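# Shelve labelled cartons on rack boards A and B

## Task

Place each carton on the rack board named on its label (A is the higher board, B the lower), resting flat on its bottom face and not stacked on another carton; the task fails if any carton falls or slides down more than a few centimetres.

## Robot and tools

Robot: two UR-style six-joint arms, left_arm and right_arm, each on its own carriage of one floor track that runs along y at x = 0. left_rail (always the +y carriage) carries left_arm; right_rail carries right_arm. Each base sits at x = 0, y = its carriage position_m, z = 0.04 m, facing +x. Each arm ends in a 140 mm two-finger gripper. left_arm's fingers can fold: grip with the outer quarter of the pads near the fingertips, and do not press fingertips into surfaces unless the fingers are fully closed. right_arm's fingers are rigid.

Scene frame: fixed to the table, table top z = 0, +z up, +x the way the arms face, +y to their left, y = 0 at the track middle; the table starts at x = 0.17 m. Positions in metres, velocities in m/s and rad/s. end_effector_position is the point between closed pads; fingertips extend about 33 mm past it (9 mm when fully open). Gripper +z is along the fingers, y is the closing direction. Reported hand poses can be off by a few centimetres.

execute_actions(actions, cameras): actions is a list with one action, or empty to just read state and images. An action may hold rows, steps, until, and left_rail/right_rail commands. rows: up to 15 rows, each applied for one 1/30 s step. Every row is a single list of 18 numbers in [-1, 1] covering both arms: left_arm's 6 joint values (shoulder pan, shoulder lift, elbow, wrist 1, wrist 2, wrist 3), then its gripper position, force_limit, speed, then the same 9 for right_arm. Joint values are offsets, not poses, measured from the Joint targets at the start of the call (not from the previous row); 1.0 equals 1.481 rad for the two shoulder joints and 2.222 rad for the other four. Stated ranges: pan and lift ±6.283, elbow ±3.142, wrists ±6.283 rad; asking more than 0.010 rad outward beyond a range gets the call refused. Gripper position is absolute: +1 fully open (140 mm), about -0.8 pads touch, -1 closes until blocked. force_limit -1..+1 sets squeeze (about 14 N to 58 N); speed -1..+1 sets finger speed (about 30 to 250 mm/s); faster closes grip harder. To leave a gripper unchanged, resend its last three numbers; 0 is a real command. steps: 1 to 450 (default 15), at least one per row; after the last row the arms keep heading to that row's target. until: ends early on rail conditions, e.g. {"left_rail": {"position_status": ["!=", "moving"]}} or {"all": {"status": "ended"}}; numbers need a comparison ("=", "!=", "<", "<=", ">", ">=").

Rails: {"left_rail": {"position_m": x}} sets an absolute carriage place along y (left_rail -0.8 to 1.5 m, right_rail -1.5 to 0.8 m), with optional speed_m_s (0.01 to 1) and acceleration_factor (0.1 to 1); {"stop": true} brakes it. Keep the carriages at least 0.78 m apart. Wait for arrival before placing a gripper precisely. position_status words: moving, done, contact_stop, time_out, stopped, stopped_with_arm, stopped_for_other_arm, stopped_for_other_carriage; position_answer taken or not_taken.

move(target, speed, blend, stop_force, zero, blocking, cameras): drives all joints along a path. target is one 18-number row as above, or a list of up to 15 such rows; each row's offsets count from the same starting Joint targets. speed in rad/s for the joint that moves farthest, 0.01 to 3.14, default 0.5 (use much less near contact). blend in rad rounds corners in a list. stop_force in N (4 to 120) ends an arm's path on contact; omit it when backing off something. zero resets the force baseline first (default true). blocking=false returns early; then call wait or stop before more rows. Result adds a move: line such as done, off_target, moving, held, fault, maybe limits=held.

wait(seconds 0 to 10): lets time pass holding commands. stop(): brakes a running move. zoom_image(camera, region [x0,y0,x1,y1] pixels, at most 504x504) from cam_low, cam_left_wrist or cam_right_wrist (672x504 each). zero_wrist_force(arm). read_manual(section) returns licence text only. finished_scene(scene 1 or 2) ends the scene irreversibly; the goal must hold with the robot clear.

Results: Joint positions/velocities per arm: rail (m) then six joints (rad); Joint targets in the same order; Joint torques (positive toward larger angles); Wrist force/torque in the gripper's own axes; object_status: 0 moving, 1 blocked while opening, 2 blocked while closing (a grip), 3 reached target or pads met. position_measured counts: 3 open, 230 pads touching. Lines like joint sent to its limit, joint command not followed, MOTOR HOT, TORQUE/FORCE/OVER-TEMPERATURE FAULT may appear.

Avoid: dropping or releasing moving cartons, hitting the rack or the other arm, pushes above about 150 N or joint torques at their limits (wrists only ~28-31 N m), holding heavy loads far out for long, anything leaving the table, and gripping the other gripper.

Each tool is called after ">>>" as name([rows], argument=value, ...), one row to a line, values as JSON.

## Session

>>> execute_actions(actions=[])

Scene clock: 0.00 s.
left_arm: end_effector_position=(+0.3563, +0.7786, +0.5790) position_measured=3 object_status=3 end_effector_quat_wxyz=(+0.000, +0.000, +1.000, +0.000) | right_arm: end_effector_position=(+0.3563, -0.6214, +0.5790) position_measured=3 object_status=3 end_effector_quat_wxyz=(+0.000, +0.000, +1.000, +0.000)
Joint positions: left_arm=[0.7 -0.281 -2.157 1.821 -1.235 -1.571 -0.28] | right_arm=[-0.7 -0.281 -2.157 1.821 -1.235 -1.571 -0.28]
Joint velocities: within noise
Joint torques (N m): no reading
Wrist force (N): no reading
Wrist torque (N m): no reading
Wrist force, peak (N): no reading
Joint targets: left_arm=[0.700 -0.280 -2.157 1.821 -1.235 -1.571 -0.280] | right_arm=[-0.700 -0.281 -2.157 1.821 -1.235 -1.571 -0.280]
Tool commands: left_gripper/position=+1.0 left_gripper/force_limit=+1.0 left_gripper/speed=+1.0 right_gripper/position=+1.0 right_gripper/force_limit=+1.0 right_gripper/speed=+1.0
left_rail: position_m=0.700 position_status=done
right_rail: position_m=-0.700 position_status=done

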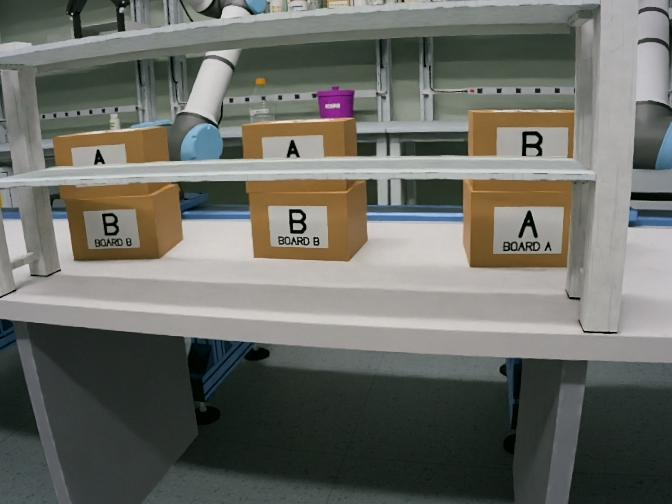

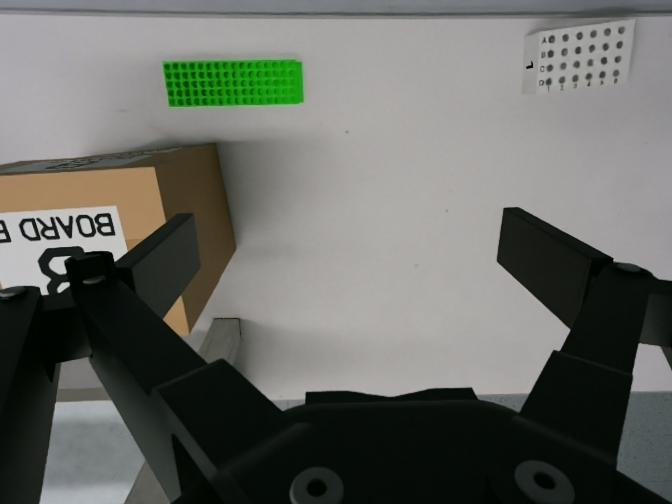

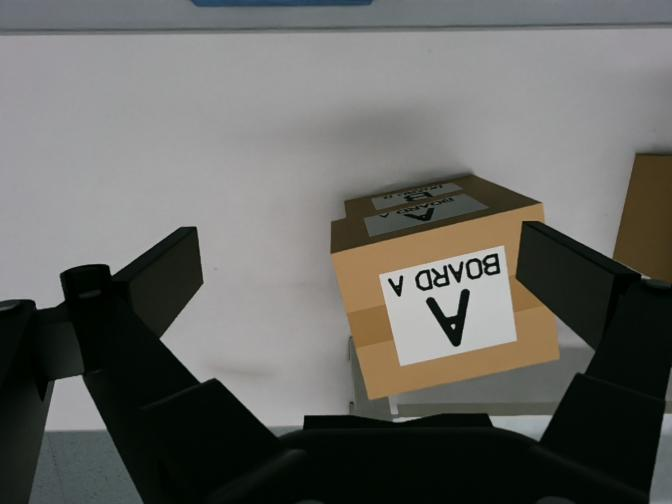

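>>> zoom_image(camera="cam_low", region=[30, 90, 390, 280])

>>> zoom_image(camera="cam_low", region=[430, 90, 620, 280])

>>> zoom_image(camera="cam_right_wrist", region=[310, 150, 672, 430])

>>> zoom_image(camera="cam_left_wrist", region=[0, 30, 330, 430])

Scaled by 1.400.

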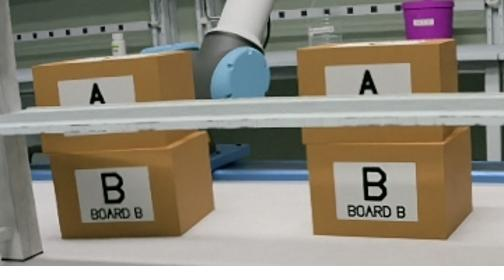

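Scaled by 2.653.

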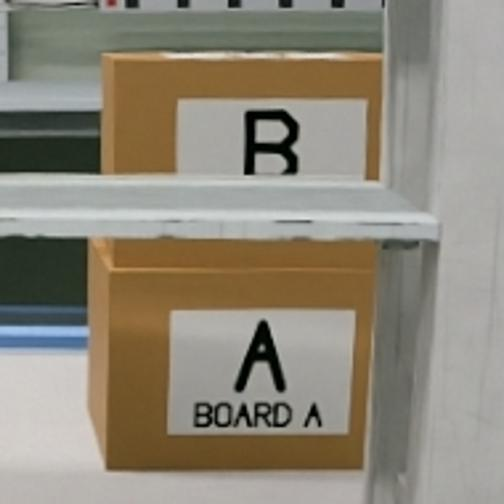

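Scaled by 1.392.

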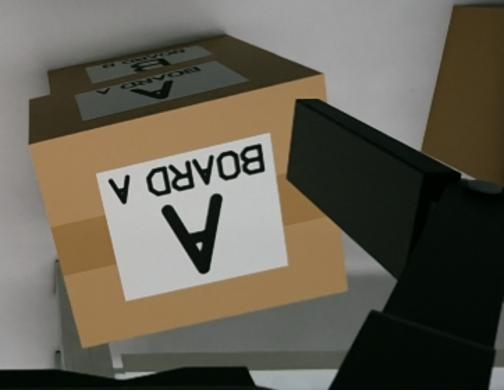

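Scaled by 1.260.

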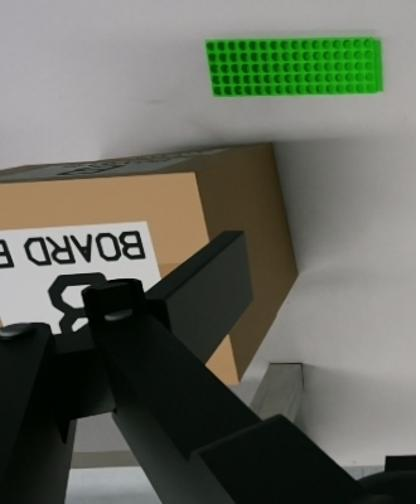

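>>> execute_actions([
  {"right_rail": {"position_m": -0.1}, "steps": 150, "until": {"right_rail": {"position_status": ["!=", "moving"]}}},
], cameras=["cam_right_wrist"])

>>> zoom_image(camera="cam_right_wrist", region=[180, 120, 540, 420])

>>> execute_actions([
  {"right_rail": {"position_m": -0.575}, "left_rail": {"position_m": 0.41}, "steps": 150, "until": {"all": {"status": "ended"}}},
], cameras=["cam_left_wrist", "cam_right_wrist"])

>>> zoom_image(camera="cam_left_wrist", region=[180, 100, 540, 420])

>>> zoom_image(camera="cam_right_wrist", region=[180, 120, 540, 420])

Scene clock: 159.37 s.
left_arm: end_effector_position=(+0.3563, +0.7786, +0.5790) position_measured=3 object_status=3 end_effector_quat_wxyz=(+0.000, +0.000, +1.000, +0.000) | right_arm: end_effector_position=(+0.3563, -0.0215, +0.5790) position_measured=3 object_status=3 end_effector_quat_wxyz=(+0.000, +0.000, +1.000, +0.000) end_effector_velocity=(+0.000, +0.001, +0.000) end_effector_angular_velocity=(-0.001, +0.000, +0.000)
Joint positions: left_arm=[0.7 -0.281 -2.157 1.821 -1.235 -1.571 -0.28] | right_arm=[-0.1 -0.28 -2.157 1.821 -1.235 -1.571 -0.28]
Joint velocities: left_arm=[within noise] | right_arm=[0.001 0 0 0 0 -0.001 0]
Joint torques (N m): left_arm=[-0.52 4.23 -48.93 -2.93 0.1 -0.31] | right_arm=[-2.72 7.12 -40.79 -3.72 0.34 0.38]
Wrist force (N): left_arm=[-0.2 0.0 0.2] | right_arm=[0.0 -0.1 0.2]
Wrist torque (N m): left_arm=[0.00 0.05 0.00] | right_arm=[-0.03 -0.01 0.00]
Wrist force, peak (N): left_arm=[-0.2 -0.3 0.5] | right_arm=[0.1 -2.0 0.0]
Joint targets: left_arm=[0.700 -0.280 -2.157 1.821 -1.235 -1.571 -0.280] | right_arm=[-0.100 -0.281 -2.157 1.821 -1.235 -1.571 -0.280]
Tool commands: left_gripper/position=+1.0 left_gripper/force_limit=+1.0 left_gripper/speed=+1.0 right_gripper/position=+1.0 right_gripper/force_limit=+1.0 right_gripper/speed=+1.0
left_rail: position_m=0.700 position_status=done
right_rail: position_m=-0.100 position_status=done
cam_right_wrist: T_world_to_cam=[[0.0224336, 0.999667, 0.0127834, 0.0131231], [0.95045, -0.0252913, 0.309847, -0.516857], [0.310067, 0.00519896, -0.950701, 0.616109], [0, 0, 0, 1]] pos_world=[0.299918, -0.0293938, 0.745714]

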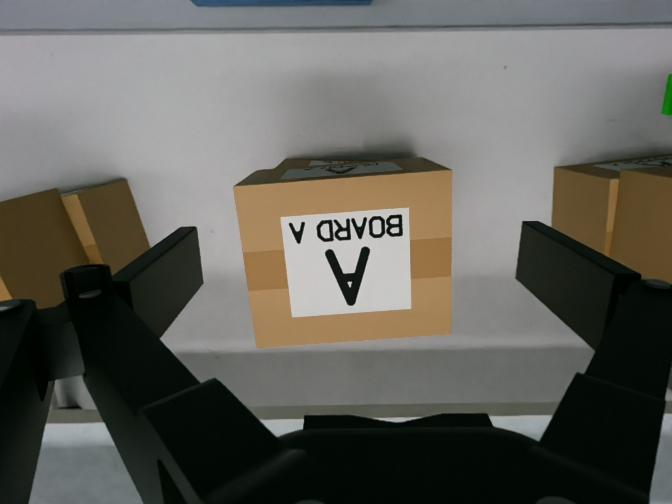

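Scaled by 1.400.

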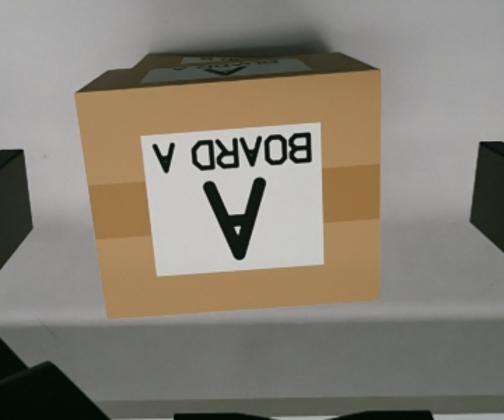

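Scene clock: 161.33 s.
left_arm: end_effector_position=(+0.3563, +0.6109, +0.5790) position_measured=3 object_status=3 end_effector_quat_wxyz=(+0.000, +0.000, +1.000, +0.000) | right_arm: end_effector_position=(+0.3563, -0.4963, +0.5790) position_measured=3 object_status=3 end_effector_quat_wxyz=(+0.000, +0.000, +1.000, +0.000) end_effector_velocity=(+0.000, -0.002, +0.000) end_effector_angular_velocity=(-0.001, -0.001, -0.003)
Joint positions: left_arm=[0.532 -0.28 -2.157 1.821 -1.235 -1.571 -0.28] | right_arm=[-0.575 -0.281 -2.157 1.821 -1.235 -1.571 -0.28]
Joint velocities: left_arm=[within noise] | right_arm=[-0.001 -0.002 -0.001 0 0 0 0.001]
Joint torques (N m): left_arm=[-0.23 5.92 -48.16 -2.9 0.06 -0.34] | right_arm=[-2.06 5.07 -39.26 -3.48 0.49 -0.07]
Wrist force (N): left_arm=[0.0 -0.3 0.3] | right_arm=[0.3 0.0 0.0]
Wrist torque (N m): left_arm=[-0.08 -0.01 0.00] | right_arm=[0.00 -0.08 0.00]
Wrist force, peak (N): left_arm=[0.6 -6.3 0.3] | right_arm=[-0.1 2.3 0.2]
Joint targets: left_arm=[0.532 -0.280 -2.157 1.821 -1.235 -1.571 -0.280] | right_arm=[-0.575 -0.281 -2.157 1.821 -1.235 -1.571 -0.280]
Tool commands: left_gripper/position=+1.0 left_gripper/force_limit=+1.0 left_gripper/speed=+1.0 right_gripper/position=+1.0 right_gripper/force_limit=+1.0 right_gripper/speed=+1.0
left_rail: position_m=0.532 position_status=stopped_for_other_carriage position_answer=taken
right_rail: position_m=-0.575 position_status=done
cam_left_wrist: T_world_to_cam=[[0.00214105, 0.999833, 0.0181292, -0.613011], [0.941022, -0.00814831, 0.338248, -0.530062], [0.338339, 0.0163358, -0.940882, 0.596973], [0, 0, 0, 1]] pos_world=[0.298133, 0.598837, 0.752087]
cam_right_wrist: T_world_to_cam=[[0.0224336, 0.999667, 0.0127834, 0.487765], [0.95045, -0.0252913, 0.309847, -0.528866], [0.310067, 0.00519896, -0.950701, 0.618578], [0, 0, 0, 1]] pos_world=[0.299918, -0.504194, 0.745714]

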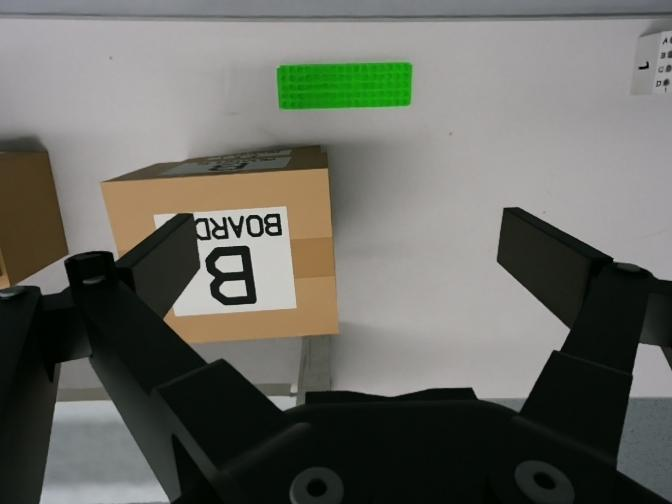

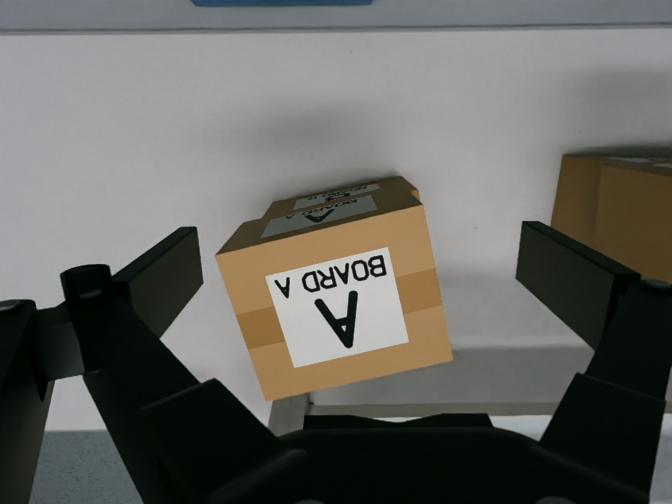

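Scaled by 1.400.

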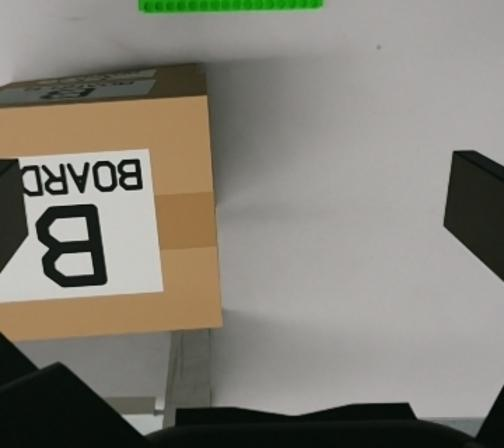

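Scaled by 1.400.

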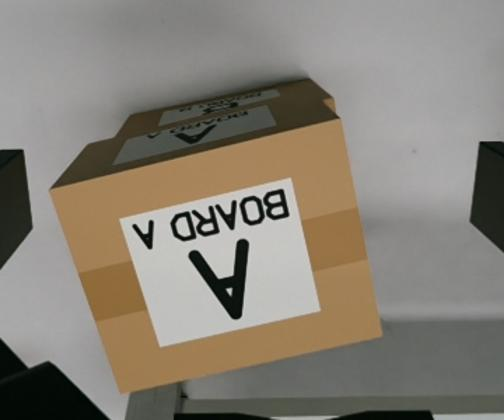

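>>> execute_actions(actions=[], cameras=["cam_low", "cam_left_wrist", "cam_right_wrist"])

Scene clock: 242.00 s.
left_arm: end_effector_position=(+0.3563, +0.6109, +0.5790) position_measured=3 object_status=3 end_effector_quat_wxyz=(+0.000, +0.000, +1.000, +0.000) | right_arm: end_effector_position=(+0.3563, -0.4964, +0.5790) position_measured=3 object_status=3 end_effector_quat_wxyz=(+0.000, +0.000, +1.000, +0.000)
Joint positions: left_arm=[0.532 -0.281 -2.157 1.821 -1.235 -1.571 -0.28] | right_arm=[-0.575 -0.28 -2.157 1.821 -1.235 -1.571 -0.28]
Joint velocities: within noise
Joint torques (N m): left_arm=[-0.79 7.94 -46.22 -2.68 0.07 0.1] | right_arm=[-0.14 6.63 -38.22 -2.98 0.59 0.18]
Wrist force (N): left_arm=[0.2 -0.4 -0.1] | right_arm=[0.0 -0.1 0.1]
Wrist torque (N m): left_arm=[-0.09 -0.04 0.00] | right_arm=[-0.03 -0.01 0.00]
Wrist force, peak (N): left_arm=[-0.3 -0.6 0.2] | right_arm=[0.4 -0.5 0.0]
Joint targets: left_arm=[0.532 -0.280 -2.157 1.821 -1.235 -1.571 -0.280] | right_arm=[-0.575 -0.281 -2.157 1.821 -1.235 -1.571 -0.280]
Tool commands: left_gripper/position=+1.0 left_gripper/force_limit=+1.0 left_gripper/speed=+1.0 right_gripper/position=+1.0 right_gripper/force_limit=+1.0 right_gripper/speed=+1.0
left_rail: position_m=0.532 position_status=stopped_for_other_carriage position_answer=taken
right_rail: position_m=-0.575 position_status=done
camera_calibration:
cam_left_wrist: T_world_to_cam=[[0.00214105, 0.999833, 0.0181292, -0.613011], [0.941022, -0.00814831, 0.338248, -0.530062], [0.338339, 0.0163358, -0.940882, 0.596973], [0, 0, 0, 1]] pos_world=[0.298133, 0.598837, 0.752087]
cam_right_wrist: T_world_to_cam=[[0.0224336, 0.999667, 0.0127834, 0.487865], [0.95045, -0.0252913, 0.309847, -0.528868], [0.310067, 0.00519896, -0.950701, 0.618578], [0, 0, 0, 1]] pos_world=[0.299918, -0.504294, 0.745714]

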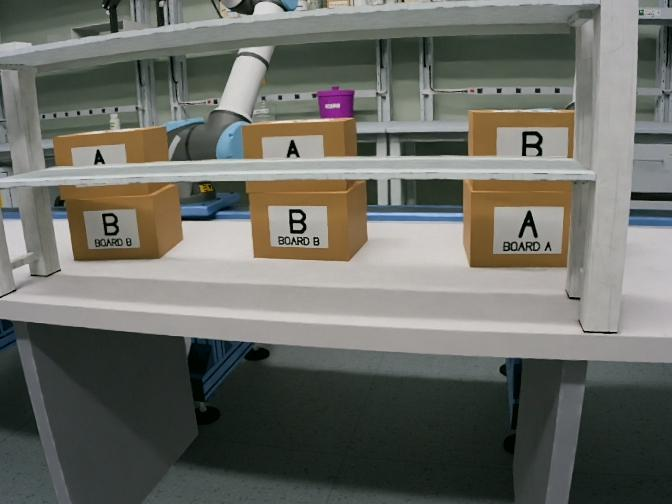

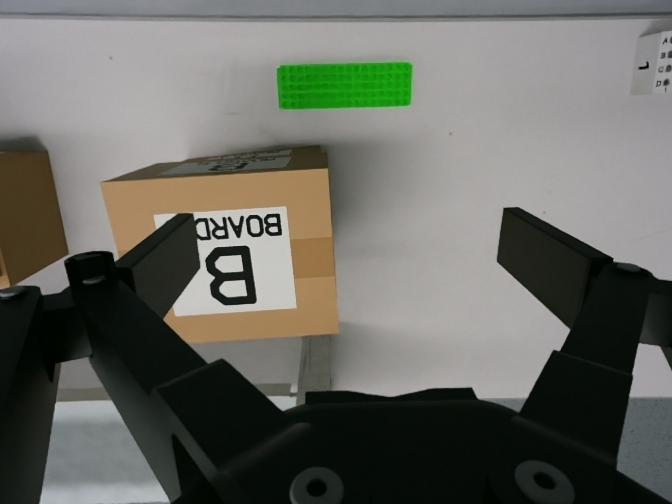

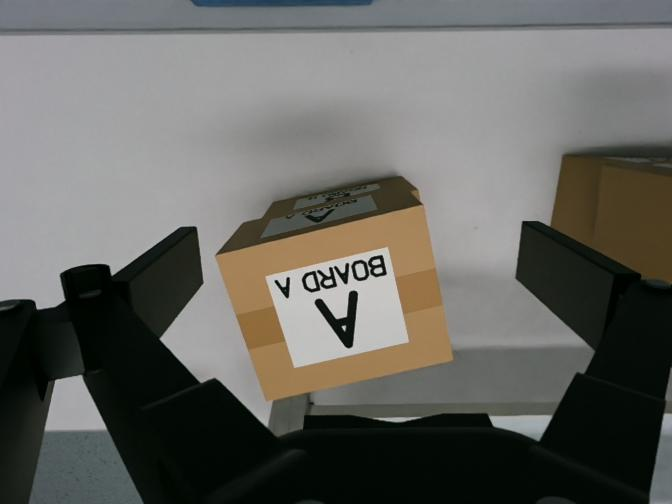

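>>> execute_actions([
  {"left_rail": {"position_m": 1.3}, "right_rail": {"position_m": -1.3}, "steps": 150, "until": {"all": {"status": "ended"}}},
], cameras=[])

Scene clock: 497.80 s.
left_arm: end_effector_position=(+0.3563, +1.3785, +0.5790) position_measured=3 object_status=3 end_effector_quat_wxyz=(+0.000, +0.000, +1.000, +0.000) end_effector_velocity=(+0.000, +0.001, -0.001) end_effector_angular_velocity=(+0.001, +0.003, -0.001) | right_arm: end_effector_position=(+0.3563, -1.2214, +0.5790) position_measured=3 object_status=3 end_effector_quat_wxyz=(+0.000, +0.000, +1.000, +0.000)
Joint positions: left_arm=[1.3 -0.281 -2.157 1.821 -1.235 -1.571 -0.28] | right_arm=[-1.3 -0.281 -2.157 1.821 -1.235 -1.571 -0.28]
Joint velocities: left_arm=[0.001 0 0.002 0 0.002 0 0] | right_arm=[within noise]
Joint torques (N m): left_arm=[-1.94 8.48 -44.04 -1.33 0.36 -0.32] | right_arm=[-0.31 10.1 -36.26 -2.18 0.55 -0.15]
Wrist force (N): left_arm=[0.2 -0.4 0.1] | right_arm=[0.3 -0.5 0.0]
Wrist torque (N m): left_arm=[-0.10 -0.04 0.00] | right_arm=[-0.12 -0.08 0.00]
Wrist force, peak (N): left_arm=[0.0 -2.6 0.1] | right_arm=[0.2 -1.6 0.1]
Joint targets: left_arm=[1.300 -0.280 -2.157 1.821 -1.235 -1.571 -0.280] | right_arm=[-1.300 -0.281 -2.157 1.821 -1.235 -1.571 -0.280]
Tool commands: left_gripper/position=+1.0 left_gripper/force_limit=+1.0 left_gripper/speed=+1.0 right_gripper/position=+1.0 right_gripper/force_limit=+1.0 right_gripper/speed=+1.0
left_rail: position_m=1.300 position_status=done
right_rail: position_m=-1.300 position_status=done

>>> move(target=[-0.6212,-0.029,0.14806,-0.14176,0.34698,0.081,-1,-1,-0.5, 0.42606,0.106,0.08056,0.33078,0.88704,0.53105,0.18,-1,-0.5], speed=0.9, cameras=[])

Scene clock: 522.87 s.
left_arm: end_effector_position=(+0.5056, +1.1344, +0.5040) position_measured=232 object_status=3 end_effector_quat_wxyz=(+0.238, +0.480, +0.793, +0.291) | right_arm: end_effector_position=(+0.2932, -0.6734, +0.7362) position_measured=107 object_status=3 end_effector_quat_wxyz=(+0.648, -0.538, -0.342, -0.416)
Joint positions: left_arm=[1.3 -1.201 -2.2 2.15 -1.55 -0.8 -0.101] | right_arm=[-1.3 0.351 -2 2 -0.5 0.4 0.899]
Joint torques (N m): left_arm=[-13.62 -17.3 -43.46 -8.41 5.32 2.2] | right_arm=[11.7 1.91 -36.32 0.21 5.99 2.95]
Wrist force (N): left_arm=[-0.1 -0.1 0.4] | right_arm=[-0.2 1.2 -0.8]
Wrist torque (N m): left_arm=[0.10 0.06 -0.25] | right_arm=[-0.16 -0.32 -0.10]
Wrist force, peak (N): left_arm=[-1.0 -1.6 -0.4] | right_arm=[0.7 -4.0 -0.9]
Joint targets: left_arm=[1.300 -1.201 -2.200 2.150 -1.550 -0.800 -0.101] | right_arm=[-1.300 0.351 -2.000 2.000 -0.500 0.400 0.899]
left_rail: position_m=1.300 position_status=done
right_rail: position_m=-1.300 position_status=done
move: done

>>> move(target=[-0.38955,-0.02361,0.08099,-0.09446,0.12324,0.03492,-1,-1,-0.5, 0.27824,0.03058,0.06251,0.27558,0.74416,0.39687,0.18,-1,-0.5], speed=0.9, cameras=[])

>>> execute_actions([
  {"left_rail": {"position_m": 0.5734}, "steps": 150, "until": {"left_rail": {"position_status": ["!=", "moving"]}}},
], cameras=[])

>>> execute_actions([
  {"right_rail": {"position_m": -0.6094}, "steps": 150, "until": {"right_rail": {"position_status": ["!=", "moving"]}}},
], cameras=["cam_low"])

Scene clock: 532.60 s.
left_arm: end_effector_position=(+0.3916, +0.8839, +0.4900) position_measured=232 object_status=3 end_effector_quat_wxyz=(+0.416, +0.651, +0.571, +0.278) | right_arm: end_effector_position=(+0.4125, -0.8835, +0.4813) position_measured=107 object_status=3 end_effector_quat_wxyz=(-0.495, +0.612, -0.505, +0.354)
Joint positions: left_arm=[1.3 -1.778 -2.235 2.33 -1.76 -0.526 -0.023] | right_arm=[-1.3 0.763 -1.954 2.139 0.112 2.053 1.781]
Joint torques (N m): left_arm=[-17.12 -16.03 -43.39 -8.37 6.1 2.63] | right_arm=[10.27 -0.04 -34.23 1.74 4.76 2.95]
Wrist force (N): left_arm=[0.1 -0.3 0.3] | right_arm=[0.0 0.9 1.3]
Wrist torque (N m): left_arm=[0.04 0.06 -0.30] | right_arm=[-0.34 -0.15 -0.34]
Wrist force, peak (N): left_arm=[-0.6 -0.9 -0.3] | right_arm=[1.0 2.0 0.9]
Joint targets: left_arm=[1.300 -1.778 -2.235 2.330 -1.760 -0.526 -0.023] | right_arm=[-1.300 0.763 -1.954 2.139 0.112 2.054 1.781]
left_rail: position_m=1.300 position_status=done
right_rail: position_m=-1.300 position_status=done
move: done

Scene clock: 534.97 s.
left_arm: end_effector_position=(+0.3915, +0.1574, +0.4900) position_measured=232 object_status=3 end_effector_quat_wxyz=(+0.416, +0.651, +0.571, +0.278) end_effector_velocity=(+0.000, -0.001, +0.000) end_effector_angular_velocity=(-0.001, +0.000, +0.000) | right_arm: end_effector_position=(+0.4125, -0.8836, +0.4813) position_measured=107 object_status=3 end_effector_quat_wxyz=(-0.495, +0.612, -0.505, +0.354)
Joint positions: left_arm=[0.573 -1.778 -2.235 2.33 -1.76 -0.526 -0.023] | right_arm=[-1.3 0.763 -1.954 2.139 0.112 2.054 1.781]
Joint velocities: left_arm=[-0.001 0 -0.001 0 0 0 -0.001] | right_arm=[within noise]
Joint torques (N m): left_arm=[11.61 22.93 -51.87 -7.79 4.46 2.31] | right_arm=[9.91 0.75 -38.08 1.33 3.75 2.82]
Wrist force (N): left_arm=[0.1 -0.1 0.1] | right_arm=[0.2 0.9 1.5]
Wrist torque (N m): left_arm=[0.09 0.05 -0.31] | right_arm=[-0.31 -0.19 -0.34]
Wrist force, peak (N): left_arm=[1.9 -0.2 -0.4] | right_arm=[0.5 1.5 1.6]
Joint targets: left_arm=[0.573 -1.778 -2.235 2.330 -1.760 -0.526 -0.023] | right_arm=[-1.300 0.763 -1.954 2.139 0.112 2.054 1.781]
Tool commands: left_gripper/position=-1.0 left_gripper/force_limit=-1.0 left_gripper/speed=-0.5 right_gripper/position=+0.18 right_gripper/force_limit=-1.0 right_gripper/speed=-0.5
left_rail: position_m=0.573 position_status=done
right_rail: position_m=-1.300 position_status=done

Scene clock: 537.27 s.
left_arm: end_effector_position=(+0.3916, +0.1573, +0.4900) position_measured=232 object_status=3 end_effector_quat_wxyz=(+0.416, +0.651, +0.571, +0.278) | right_arm: end_effector_position=(+0.4125, -0.1931, +0.4813) position_measured=107 object_status=3 end_effector_quat_wxyz=(-0.495, +0.612, -0.505, +0.354) end_effector_velocity=(+0.001, +0.001, +0.000) end_effector_angular_velocity=(-0.002, +0.000, +0.000)
Joint positions: left_arm=[0.573 -1.778 -2.235 2.33 -1.76 -0.526 -0.023] | right_arm=[-0.61 0.763 -1.954 2.139 0.112 2.054 1.781]
Joint velocities: left_arm=[within noise] | right_arm=[0.001 -0.001 0.001 0 -0.001 0 -0.002]
Joint torques (N m): left_arm=[11.75 23.69 -58.72 -7.49 3.66 2.63] | right_arm=[6.93 -15.84 -41.16 0.94 2.98 2.66]
Wrist force (N): left_arm=[-0.2 -0.3 0.2] | right_arm=[-0.1 0.9 1.4]
Wrist torque (N m): left_arm=[0.04 0.13 -0.31] | right_arm=[-0.33 -0.12 -0.34]
Wrist force, peak (N): left_arm=[0.0 -0.4 0.4] | right_arm=[-1.4 1.2 1.9]
Joint targets: left_arm=[0.573 -1.778 -2.235 2.330 -1.760 -0.526 -0.023] | right_arm=[-0.609 0.763 -1.954 2.139 0.112 2.054 1.781]
Tool commands: left_gripper/position=-1.0 left_gripper/force_limit=-1.0 left_gripper/speed=-0.5 right_gripper/position=+0.18 right_gripper/force_limit=-1.0 right_gripper/speed=-0.5
left_rail: position_m=0.573 position_status=done
right_rail: position_m=-0.610 position_m_goal=-0.609 position_status=done

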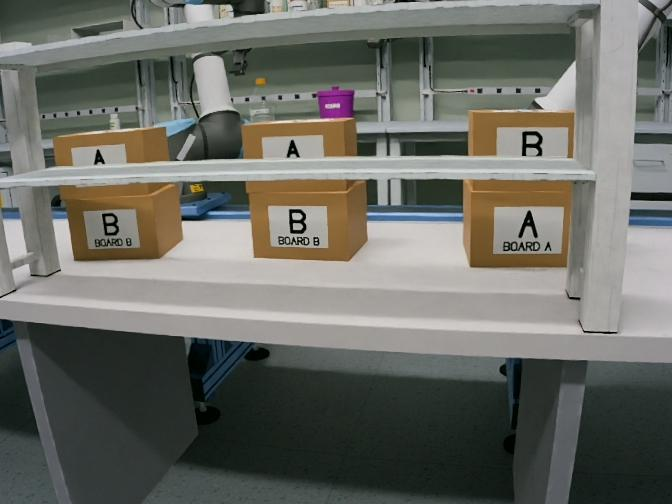

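>>> move([
  [0,0.041695,0.083353,-0.111148,0,0,-1,-1,-0.5, 0,0.04765,0.075563,-0.107327,0,0,0.18,-1,-0.5],
  [0,0.161425,0.156229,-0.263821,0,0,-1,-1,-0.5, 0,0.145496,0.137646,-0.234622,0,0,0.18,-1,-0.5],
], speed=0.4, blend=[0.02,0], cameras=["cam_left_wrist", "cam_right_wrist"])

Scene clock: 550.97 s.
left_arm: end_effector_position=(+0.3916, +0.1573, +0.2600) position_measured=232 object_status=3 end_effector_quat_wxyz=(+0.416, +0.651, +0.571, +0.278) | right_arm: end_effector_position=(+0.4125, -0.1930, +0.2513) position_measured=107 object_status=3 end_effector_quat_wxyz=(-0.495, +0.612, -0.505, +0.354)
Joint positions: left_arm=[0.573 -1.778 -1.996 2.677 -2.346 -0.526 -0.023] | right_arm=[-0.609 0.763 -1.739 2.445 -0.409 2.054 1.781]
Joint torques (N m): left_arm=[10.78 17.52 -32.36 -8.78 1.11 1.89] | right_arm=[-5.16 -9.14 -23.13 -5.65 0.55 2.48]
Wrist force (N): left_arm=[0.0 -0.6 -0.3] | right_arm=[0.2 0.7 1.3]
Wrist torque (N m): left_arm=[-0.03 0.05 -0.29] | right_arm=[-0.42 -0.14 -0.28]
Wrist force, peak (N): left_arm=[-0.2 2.0 -0.9] | right_arm=[0.3 1.9 1.7]
Joint targets: left_arm=[0.573 -1.778 -1.996 2.677 -2.346 -0.526 -0.023] | right_arm=[-0.609 0.763 -1.739 2.445 -0.409 2.054 1.781]
left_rail: position_m=0.573 position_status=done
right_rail: position_m=-0.609 position_status=done
move: done
cam_left_wrist: T_world_to_cam=[[0.496901, 0.000656077, 0.867807, -0.411358], [-0.46856, -0.841503, 0.268931, 0.242018], [0.730439, -0.540251, -0.417837, 0.0903766], [0, 0, 0, 1]] pos_world=[0.251789, 0.252755, 0.329656]
cam_right_wrist: T_world_to_cam=[[-0.284715, 0.0188968, -0.958426, 0.368975], [-0.510741, 0.843092, 0.168346, 0.332844], [0.811222, 0.537438, -0.23039, 0.00299789], [0, 0, 0, 1]] pos_world=[0.272618, -0.289202, 0.298293]

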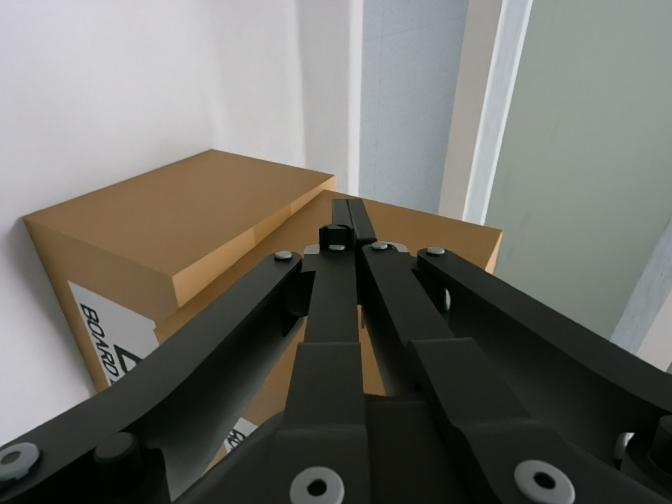

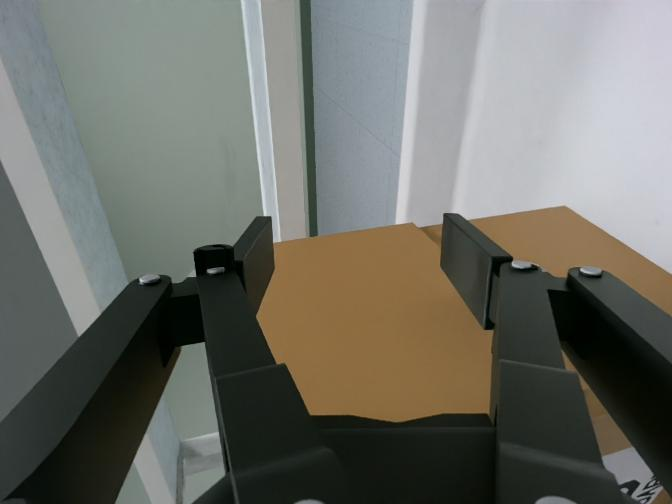

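>>> move([
  [0.023788,0.103835,-0.027813,-0.068438,-0.001967,0.030558,-1,-1,-0.5, 0.072931,0.067637,-0.036805,0.000396,0.04635,0.017021,0.18,-1,-0.5],
  [0.03221,0.140593,-0.037659,-0.092665,-0.002663,0.041376,-1,-1,-0.5, 0.098749,0.09158,-0.049834,0.000536,0.062758,0.023046,0.18,-1,-0.5],
], speed=0.05, blend=[0.01,0], stop_force=6, cameras=[])

Scene clock: 568.10 s.
left_arm: end_effector_position=(+0.3939, +0.1155, +0.2604) position_measured=232 object_status=3 end_effector_quat_wxyz=(+0.416, +0.650, +0.572, +0.278) | right_arm: end_effector_position=(+0.4093, -0.1429, +0.2511) position_measured=107 object_status=3 end_effector_quat_wxyz=(-0.495, +0.612, -0.505, +0.354)
Joint positions: left_arm=[0.573 -1.747 -1.861 2.623 -2.479 -0.53 0.036] | right_arm=[-0.609 0.875 -1.634 2.359 -0.408 2.161 1.821]
Joint torques (N m): left_arm=[-18.5 -31.2 -41.36 -2.95 5.1 -1.38] | right_arm=[-14.32 -42.32 -26.19 -1.64 -3.36 -1.14]
Wrist force (N): left_arm=[6.0 1.4 -2.0] | right_arm=[3.5 0.7 1.3]
Wrist torque (N m): left_arm=[-0.08 0.21 -0.35] | right_arm=[-0.47 -0.06 -0.46]
Wrist force, peak (N): left_arm=[7.1 0.6 -5.6] | right_arm=[9.2 1.2 -2.2]
Joint targets: left_arm=[0.573 -1.747 -1.861 2.623 -2.479 -0.530 0.036] | right_arm=[-0.609 0.875 -1.634 2.359 -0.408 2.161 1.821]
left_rail: position_m=0.573 position_status=done
right_rail: position_m=-0.609 position_status=done
move: contact (left_arm, right_arm); path passed 0 of 2 targets; left_arm: the shoulder lift is farthest, 0.073 rad from its target; right_arm: the shoulder pan is farthest, 0.034 rad from its target

>>> move(target=[0.00243,0.010466,-0.002835,-0.007021,-0.00018,0.00315,-1,-1,-0.5, 0.007562,0.007022,-0.003825,0.000045,0.004815,0.001755,0.18,-1,-0.5], speed=0.02, cameras=[])

Scene clock: 598.03 s.
left_arm: end_effector_position=(+0.3943, +0.1103, +0.2602) position_measured=232 object_status=3 end_effector_quat_wxyz=(+0.416, +0.650, +0.572, +0.277) | right_arm: end_effector_position=(+0.4098, -0.1427, +0.2514) position_measured=107 object_status=3 end_effector_quat_wxyz=(-0.493, +0.609, -0.507, +0.359)
Joint positions: left_arm=[0.573 -1.743 -1.846 2.617 -2.495 -0.53 0.043] | right_arm=[-0.609 0.885 -1.625 2.352 -0.408 2.184 1.824]
Joint torques (N m): left_arm=[-20.88 11.34 -56.91 -8.01 -2.27 2.55] | right_arm=[16.07 -26.18 -41.95 -3.13 -5.78 0.08]
Wrist force (N): left_arm=[48.5 3.4 -16.0] | right_arm=[43.1 0.6 -5.8]
Wrist torque (N m): left_arm=[-0.14 1.77 -0.42] | right_arm=[-0.72 0.61 -0.79]
Wrist force, peak (N): left_arm=[88.9 4.9 -34.8] | right_arm=[77.6 -16.5 -20.5]
Joint targets: left_arm=[0.573 -1.743 -1.846 2.617 -2.495 -0.530 0.043] | right_arm=[-0.609 0.885 -1.625 2.352 -0.408 2.184 1.824]
Tool commands: left_gripper/position=-1.0 left_gripper/force_limit=-1.0 left_gripper/speed=-0.5 right_gripper/position=+0.176471 right_gripper/force_limit=-1.0 right_gripper/speed=-0.498039
TORQUE FAULT: the external load on joint 6 (wrist 2) of the right arm reached its load limit, and that arm stopped for 10 seconds. A torque fault puts only its own arm into a fault stop. That arm's remaining commands of this call were not run. Before the stop ended, the hold on joint 6 (wrist 2) of that arm was turned back by 0.7 degrees, the way its load pushed it. That arm's target is now where it stood when the stop ended, not its last command. That arm keeps its grip as last carried out and accepts commands again: back off and push less far. That arm stops again whenever a joint's load reaches its limit.
left_rail: position_m=0.573 position_status=done
right_rail: position_m=-0.609 position_status=done
move: fault (right_arm); right_arm: the wrist 2 is farthest, 0.013 rad from its target

>>> move(target=[0.00038,0.001648,-0.000446,-0.001125,0,0.0005,-1,-1,-0.5, 0.001215,0.001134,-0.000612,0,0.000774,0.000284,0.18,-1,-0.5], speed=0.02, cameras=["cam_right_wrist"])

Scene clock: 613.03 s.
left_arm: end_effector_position=(+0.3945, +0.1099, +0.2600) position_measured=232 object_status=3 end_effector_quat_wxyz=(+0.416, +0.650, +0.572, +0.277) | right_arm: end_effector_position=(+0.4097, -0.1420, +0.2513) position_measured=107 object_status=3 end_effector_quat_wxyz=(-0.493, +0.609, -0.507, +0.359)
Joint positions: left_arm=[0.573 -1.743 -1.843 2.616 -2.497 -0.53 0.044] | right_arm=[-0.609 0.887 -1.623 2.351 -0.408 2.186 1.825]
Joint torques (N m): left_arm=[-8.23 14.73 -80.52 -18.36 -1.92 2.77] | right_arm=[29.83 -15.47 -59.51 -12.3 -7.99 3.1]
Wrist force (N): left_arm=[57.5 6.0 -24.7] | right_arm=[52.1 -2.8 -9.2]
Wrist torque (N m): left_arm=[-0.20 1.96 -0.45] | right_arm=[-0.85 0.81 -0.70]
Wrist force, peak (N): left_arm=[57.5 6.0 -24.7] | right_arm=[52.1 -2.8 -9.2]
Joint targets: left_arm=[0.573 -1.743 -1.843 2.616 -2.497 -0.530 0.044] | right_arm=[-0.609 0.887 -1.623 2.351 -0.408 2.186 1.825]
left_rail: position_m=0.573 position_status=done
right_rail: position_m=-0.609 position_status=done
move: done
cam_right_wrist: T_world_to_cam=[[-0.281345, 0.0193688, -0.959411, 0.36617], [-0.500266, 0.850225, 0.163866, 0.28626], [0.818889, 0.526064, -0.229517, -0.0270364], [0, 0, 0, 1]] pos_world=[0.268366, -0.236255, 0.298194]

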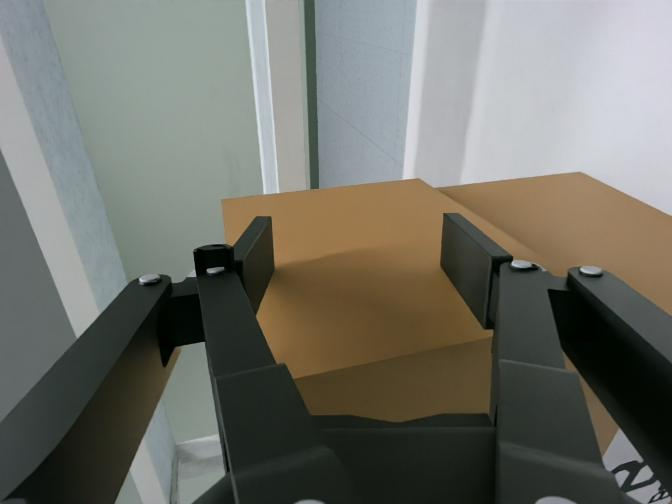

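>>> move([
  [0,-0.032458,-0.011401,0.033036,0,0,-1,-1,-0.5, 0,-0.022396,-0.009935,0.024862,0,0,0.18,-1,-0.5],
  [0,-0.061037,-0.023545,0.064227,0,0,-1,-1,-0.5, 0,-0.042841,-0.020547,0.049101,0,0,0.18,-1,-0.5],
  [0,-0.093598,-0.040746,0.10313,0,0,-1,-1,-0.5, 0,-0.067149,-0.035689,0.080445,0,0,0.18,-1,-0.5],
], speed=[0.06,0.1,0.1], blend=[0.01,0.01,0], cameras=["cam_low"])

Scene clock: 701.07 s.
left_arm: end_effector_position=(+0.3945, +0.1098, +0.3350) position_measured=232 object_status=3 end_effector_quat_wxyz=(+0.416, +0.650, +0.572, +0.277) | right_arm: end_effector_position=(+0.4098, -0.1418, +0.3270) position_measured=107 object_status=3 end_effector_quat_wxyz=(-0.493, +0.609, -0.507, +0.359)
Joint positions: left_arm=[0.573 -1.743 -1.982 2.525 -2.268 -0.53 0.044] | right_arm=[-0.609 0.887 -1.723 2.271 -0.229 2.186 1.825]
Joint torques (N m): left_arm=[-38.01 -25.51 -86.97 -6.89 6.75 1.78] | right_arm=[32.87 -43.6 -73.57 -7.22 -10.14 3.15]
Wrist force (N): left_arm=[54.7 -4.3 -12.5] | right_arm=[56.2 12.5 -5.8]
Wrist torque (N m): left_arm=[0.08 2.04 -0.33] | right_arm=[-1.44 1.01 -1.51]
Wrist force, peak (N): left_arm=[62.4 5.9 -26.6] | right_arm=[62.3 13.5 -6.4]
Joint targets: left_arm=[0.573 -1.743 -1.982 2.525 -2.268 -0.530 0.044] | right_arm=[-0.609 0.887 -1.723 2.271 -0.229 2.186 1.825]
left_rail: position_m=0.573 position_status=done
right_rail: position_m=-0.609 position_status=done
move: done

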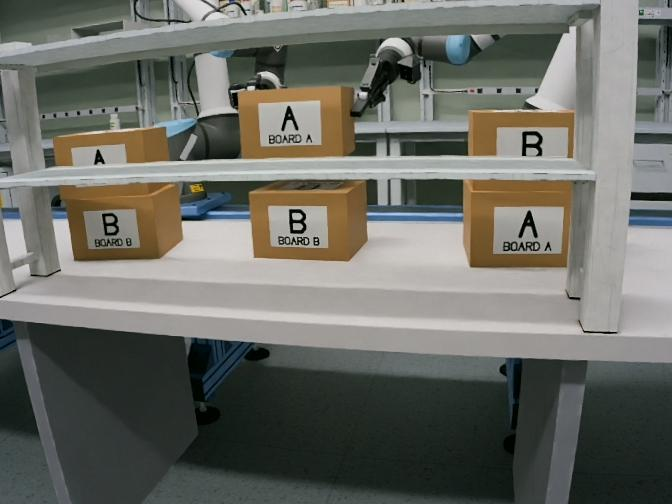

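>>> move([
  [0.033746,-0.014395,-0.022512,-0.005115,-0.004378,0.043438,-1,-1,-0.5, -0.026702,-0.022038,-0.024783,0.035992,-0.016947,-0.006473,0.18,-1,-0.5],
  [0.066117,-0.022899,-0.046901,-0.009194,-0.010252,0.083438,-1,-1,-0.5, -0.052795,-0.037224,-0.051864,0.070141,-0.033537,-0.012408,0.18,-1,-0.5],
  [0.066117,-0.050226,-0.079849,0.041968,-0.010252,0.083438,-1,-1,-0.5, -0.052795,-0.057932,-0.08321,0.115289,-0.033537,-0.012408,0.18,-1,-0.5],
  [0.066117,-0.068024,-0.114885,0.088867,-0.010252,0.083438,-1,-1,-0.5, -0.052795,-0.071876,-0.116963,0.158336,-0.033537,-0.012408,0.18,-1,-0.5],
  [0.066117,-0.0777,-0.151654,0.132085,-0.010252,0.083438,-1,-1,-0.5, -0.052795,-0.079877,-0.15298,0.199686,-0.033537,-0.012408,0.18,-1,-0.5],
  [0.066117,-0.080712,-0.188531,0.170968,-0.010252,0.083438,-1,-1,-0.5, -0.052795,-0.08247,-0.189686,0.23812,-0.033537,-0.012408,0.18,-1,-0.5],
], speed=0.15, blend=[0.01,0.01,0.01,0.01,0.01,0], cameras=["cam_low"])

Scene clock: 737.77 s.
left_arm: end_effector_position=(+0.4309, +0.1097, +0.6129) position_measured=232 object_status=3 end_effector_quat_wxyz=(+0.416, +0.650, +0.572, +0.277) | right_arm: end_effector_position=(+0.4483, -0.1411, +0.6055) position_measured=107 object_status=3 end_effector_quat_wxyz=(-0.493, +0.609, -0.508, +0.358)
Joint positions: left_arm=[0.573 -1.645 -2.101 2.106 -1.888 -0.553 0.23] | right_arm=[-0.609 0.809 -1.845 1.85 0.3 2.112 1.797]
Joint torques (N m): left_arm=[-27.33 -4.39 -81.73 -7.54 -2.01 2.47] | right_arm=[29.13 -24.13 -66.4 -6.22 -10.92 -0.82]
Wrist force (N): left_arm=[63.8 -7.9 -14.0] | right_arm=[66.3 9.3 -7.0]
Wrist torque (N m): left_arm=[0.23 2.36 -0.25] | right_arm=[-1.07 1.13 -0.56]
Wrist force, peak (N): left_arm=[72.8 -8.5 -16.2] | right_arm=[76.1 9.7 -8.3]
Joint targets: left_arm=[0.573 -1.645 -2.101 2.106 -1.888 -0.553 0.230] | right_arm=[-0.609 0.809 -1.845 1.850 0.300 2.112 1.797]
left_rail: position_m=0.573 position_status=done
right_rail: position_m=-0.609 position_status=done
move: done

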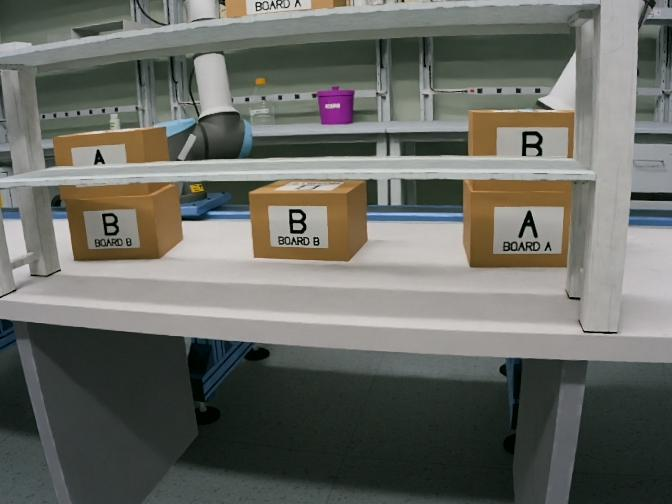

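>>> move([
  [0.044281,0.018656,0.002691,-0.058713,-0.010464,0.051643,-1,-1,-0.5, -0.032127,0.010149,-0.004937,-0.005162,-0.020468,-0.007021,0.18,-1,-0.5],
  [0.087083,0.040054,0.002813,-0.111337,-0.022898,0.097705,-1,-1,-0.5, -0.06183,0.022107,-0.010797,-0.009977,-0.039442,-0.013546,0.18,-1,-0.5],
  [0.144949,0.072687,-0.000648,-0.175153,-0.042925,0.153915,-1,-1,-0.5, -0.099575,0.041249,-0.020486,-0.016008,-0.063582,-0.021152,0.18,-1,-0.5],
  [0.207124,0.112248,-0.009014,-0.234707,-0.067754,0.206949,-1,-1,-0.5, -0.13765,0.066354,-0.033614,-0.022106,-0.087988,-0.028578,0.18,-1,-0.5],
  [0.271283,0.157286,-0.022939,-0.286071,-0.096256,0.25459,-1,-1,-0.5, -0.174727,0.09786,-0.050945,-0.027759,-0.111778,-0.035419,0.18,-1,-0.5],
  [0.329689,0.202633,-0.040527,-0.325306,-0.124113,0.292709,-1,-1,-0.5, -0.206577,0.13208,-0.070909,-0.031985,-0.132246,-0.041359,0.18,-1,-0.5],
  [0.382492,0.247542,-0.061242,-0.35464,-0.150486,0.323582,-1,-1,-0.5, -0.234018,0.168501,-0.093483,-0.034658,-0.149883,-0.046355,0.18,-1,-0.5],
  [0.430385,0.292127,-0.084608,-0.376553,-0.175297,0.348695,-1,-1,-0.5, -0.257758,0.206671,-0.118645,-0.035612,-0.165189,-0.05081,0.18,-1,-0.5],
], speed=0.16, blend=[0.01,0.01,0.01,0.01,0.01,0.01,0.01,0], cameras=["cam_low"])

Scene clock: 780.50 s.
left_arm: end_effector_position=(+0.7354, +0.1100, +0.6132) position_measured=232 object_status=3 end_effector_quat_wxyz=(+0.416, +0.650, +0.572, +0.277) | right_arm: end_effector_position=(+0.7550, -0.1389, +0.6014) position_measured=107 object_status=3 end_effector_quat_wxyz=(-0.492, +0.610, -0.509, +0.357)
Joint positions: left_arm=[0.573 -1.007 -1.669 1.918 -2.725 -0.942 1.005] | right_arm=[-0.609 0.427 -1.539 1.586 0.221 1.745 1.685]
Joint torques (N m): left_arm=[-24.29 -12.9 -85.54 -16.96 -18.99 2.47] | right_arm=[23.73 -38.11 -58.98 -12.9 -25.55 -3.11]
Wrist force (N): left_arm=[48.8 -10.4 -8.8] | right_arm=[50.7 5.2 -4.1]
Wrist torque (N m): left_arm=[0.38 1.86 -0.20] | right_arm=[-0.83 0.73 0.34]
Wrist force, peak (N): left_arm=[64.0 -8.1 -13.8] | right_arm=[66.4 9.7 -7.3]
Joint targets: left_arm=[0.573 -1.007 -1.669 1.918 -2.725 -0.942 1.005] | right_arm=[-0.609 0.427 -1.539 1.586 0.221 1.745 1.685]
left_rail: position_m=0.573 position_status=done
right_rail: position_m=-0.609 position_status=done
move: done

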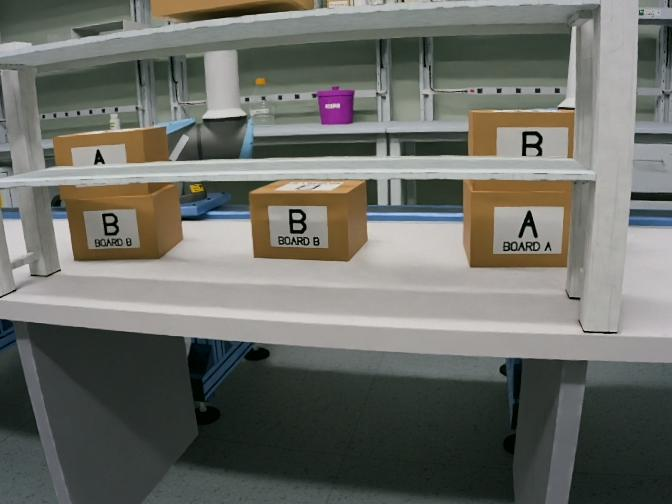

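>>> move(target=[0,0.011554,0.021744,-0.029446,0,0,-1,-1,-0.5, 0,0.002881,0.025683,-0.027604,0,0,0.18,-1,-0.5], speed=0.03, stop_force=10, cameras=[])

Scene clock: 806.97 s.
left_arm: end_effector_position=(+0.7357, +0.1098, +0.5916) position_measured=232 object_status=3 end_effector_quat_wxyz=(+0.416, +0.650, +0.572, +0.277) | right_arm: end_effector_position=(+0.7554, -0.1388, +0.5817) position_measured=107 object_status=3 end_effector_quat_wxyz=(-0.492, +0.610, -0.508, +0.357)
Joint positions: left_arm=[0.573 -1.007 -1.658 1.948 -2.765 -0.942 1.005] | right_arm=[-0.609 0.427 -1.536 1.618 0.186 1.745 1.685]
Joint torques (N m): left_arm=[-33.89 -48.93 -77.57 -4.51 -18.01 2.29] | right_arm=[28.9 -56.21 -53.14 -0.97 -25.18 1.38]
Wrist force (N): left_arm=[52.0 -4.1 -10.6] | right_arm=[54.1 -1.1 -4.4]
Wrist torque (N m): left_arm=[0.19 1.95 -0.29] | right_arm=[0.29 0.85 -0.89]
Wrist force, peak (N): left_arm=[54.4 -0.6 -16.0] | right_arm=[54.6 5.7 -4.3]
Joint targets: left_arm=[0.573 -1.007 -1.658 1.948 -2.765 -0.942 1.005] | right_arm=[-0.609 0.427 -1.536 1.618 0.186 1.745 1.685]
left_rail: position_m=0.573 position_status=done
right_rail: position_m=-0.609 position_status=done
move: contact (left_arm, right_arm); left_arm: the wrist 1 is farthest, 0.025 rad from its target; right_arm: the wrist 1 is farthest, 0.027 rad from its target

>>> move([
  [0.0096,-0.01058,0.00685,-0.00258,-0.00506,0.00405,-1,-1,-0.5, -0.01688,-0.0113,0.00769,-0.00055,-0.01086,-0.0018,0.18,-1,-0.5],
  [-0.091095,-0.100074,0.050932,0.048667,0.046124,-0.051936,-1,-1,-0.5, 0.034302,-0.085891,0.055426,0.003077,0.022047,0.007651,0.18,-1,-0.5],
  [-0.213661,-0.190458,0.082444,0.139265,0.102483,-0.137696,-1,-1,-0.5, 0.103228,-0.151617,0.092722,0.012956,0.066305,0.020432,0.18,-1,-0.5],
  [-0.52054,-0.389575,0.171904,0.452345,0.187142,-0.462826,-1,-1,-0.5, 0.226928,-0.282721,0.234428,-0.033155,0.138852,0.043137,0.18,-1,-0.5],
], speed=[0.03,0.25,0.35,0.5], blend=[0,0.01,0.01,0], cameras=["cam_low", "cam_left_wrist", "cam_right_wrist"])

Scene clock: 856.93 s.
left_arm: end_effector_position=(+0.3912, +0.1572, +0.4898) position_measured=232 object_status=3 end_effector_quat_wxyz=(+0.416, +0.651, +0.572, +0.277) | right_arm: end_effector_position=(+0.4120, -0.1927, +0.4813) position_measured=107 object_status=3 end_effector_quat_wxyz=(-0.495, +0.613, -0.504, +0.354)
Joint positions: left_arm=[0.573 -1.778 -2.235 2.33 -1.761 -0.527 -0.023] | right_arm=[-0.609 0.763 -1.955 2.139 0.113 2.053 1.78]
Joint torques (N m): left_arm=[-15.66 -16.02 -43.31 -0.67 6.06 -2.08] | right_arm=[12.59 -24.1 -33.61 -4.78 4.12 2.86]
Wrist force (N): left_arm=[0.0 0.0 0.1] | right_arm=[-5.3 1.2 1.8]
Wrist torque (N m): left_arm=[0.10 0.07 -0.31] | right_arm=[-0.25 1.04 -0.34]
Wrist force, peak (N): left_arm=[52.3 -3.7 -10.8] | right_arm=[54.4 -1.0 -4.1]
Joint targets: left_arm=[0.573 -1.778 -2.235 2.330 -1.760 -0.527 -0.024] | right_arm=[-0.609 0.763 -1.955 2.139 0.113 2.053 1.780]
left_rail: position_m=0.573 position_status=done
right_rail: position_m=-0.609 position_status=done
move: done
cam_left_wrist: T_world_to_cam=[[0.497799, 0.00153475, 0.867291, -0.610842], [-0.468537, -0.841041, 0.270414, 0.179169], [0.729842, -0.54097, -0.41795, 0.186939], [0, 0, 0, 1]] pos_world=[0.251588, 0.252754, 0.55946]
cam_right_wrist: T_world_to_cam=[[-0.284618, 0.0177801, -0.958476, 0.588973], [-0.51195, 0.842497, 0.167652, 0.29444], [0.810494, 0.538408, -0.230687, 0.0569494], [0, 0, 0, 1]] pos_world=[0.272214, -0.289199, 0.528291]

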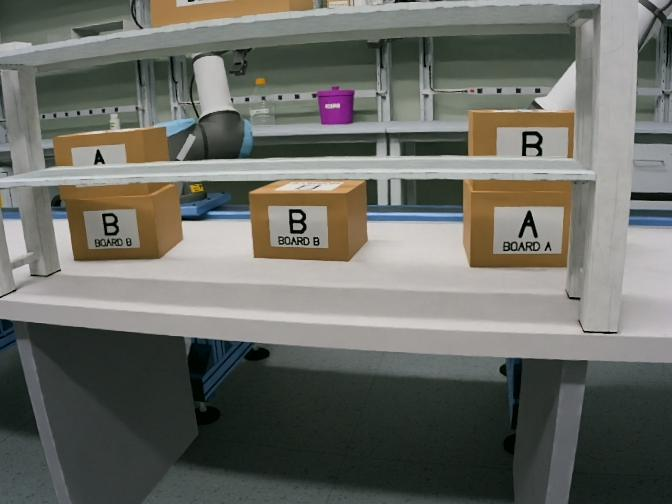

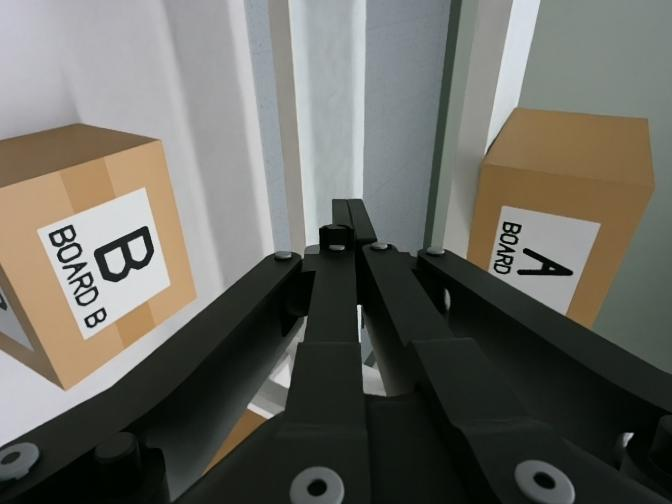

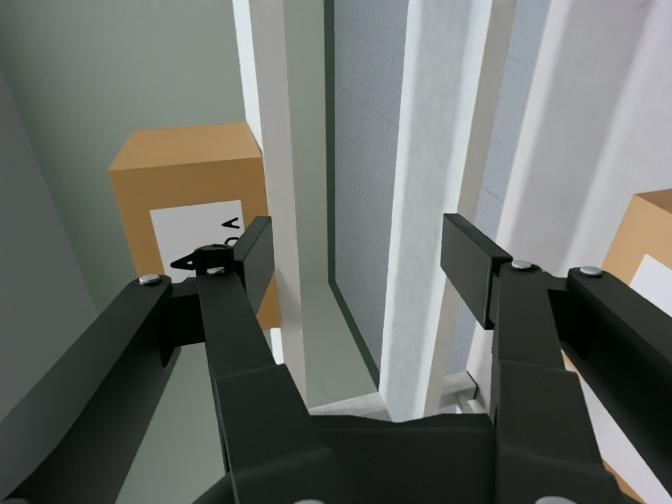

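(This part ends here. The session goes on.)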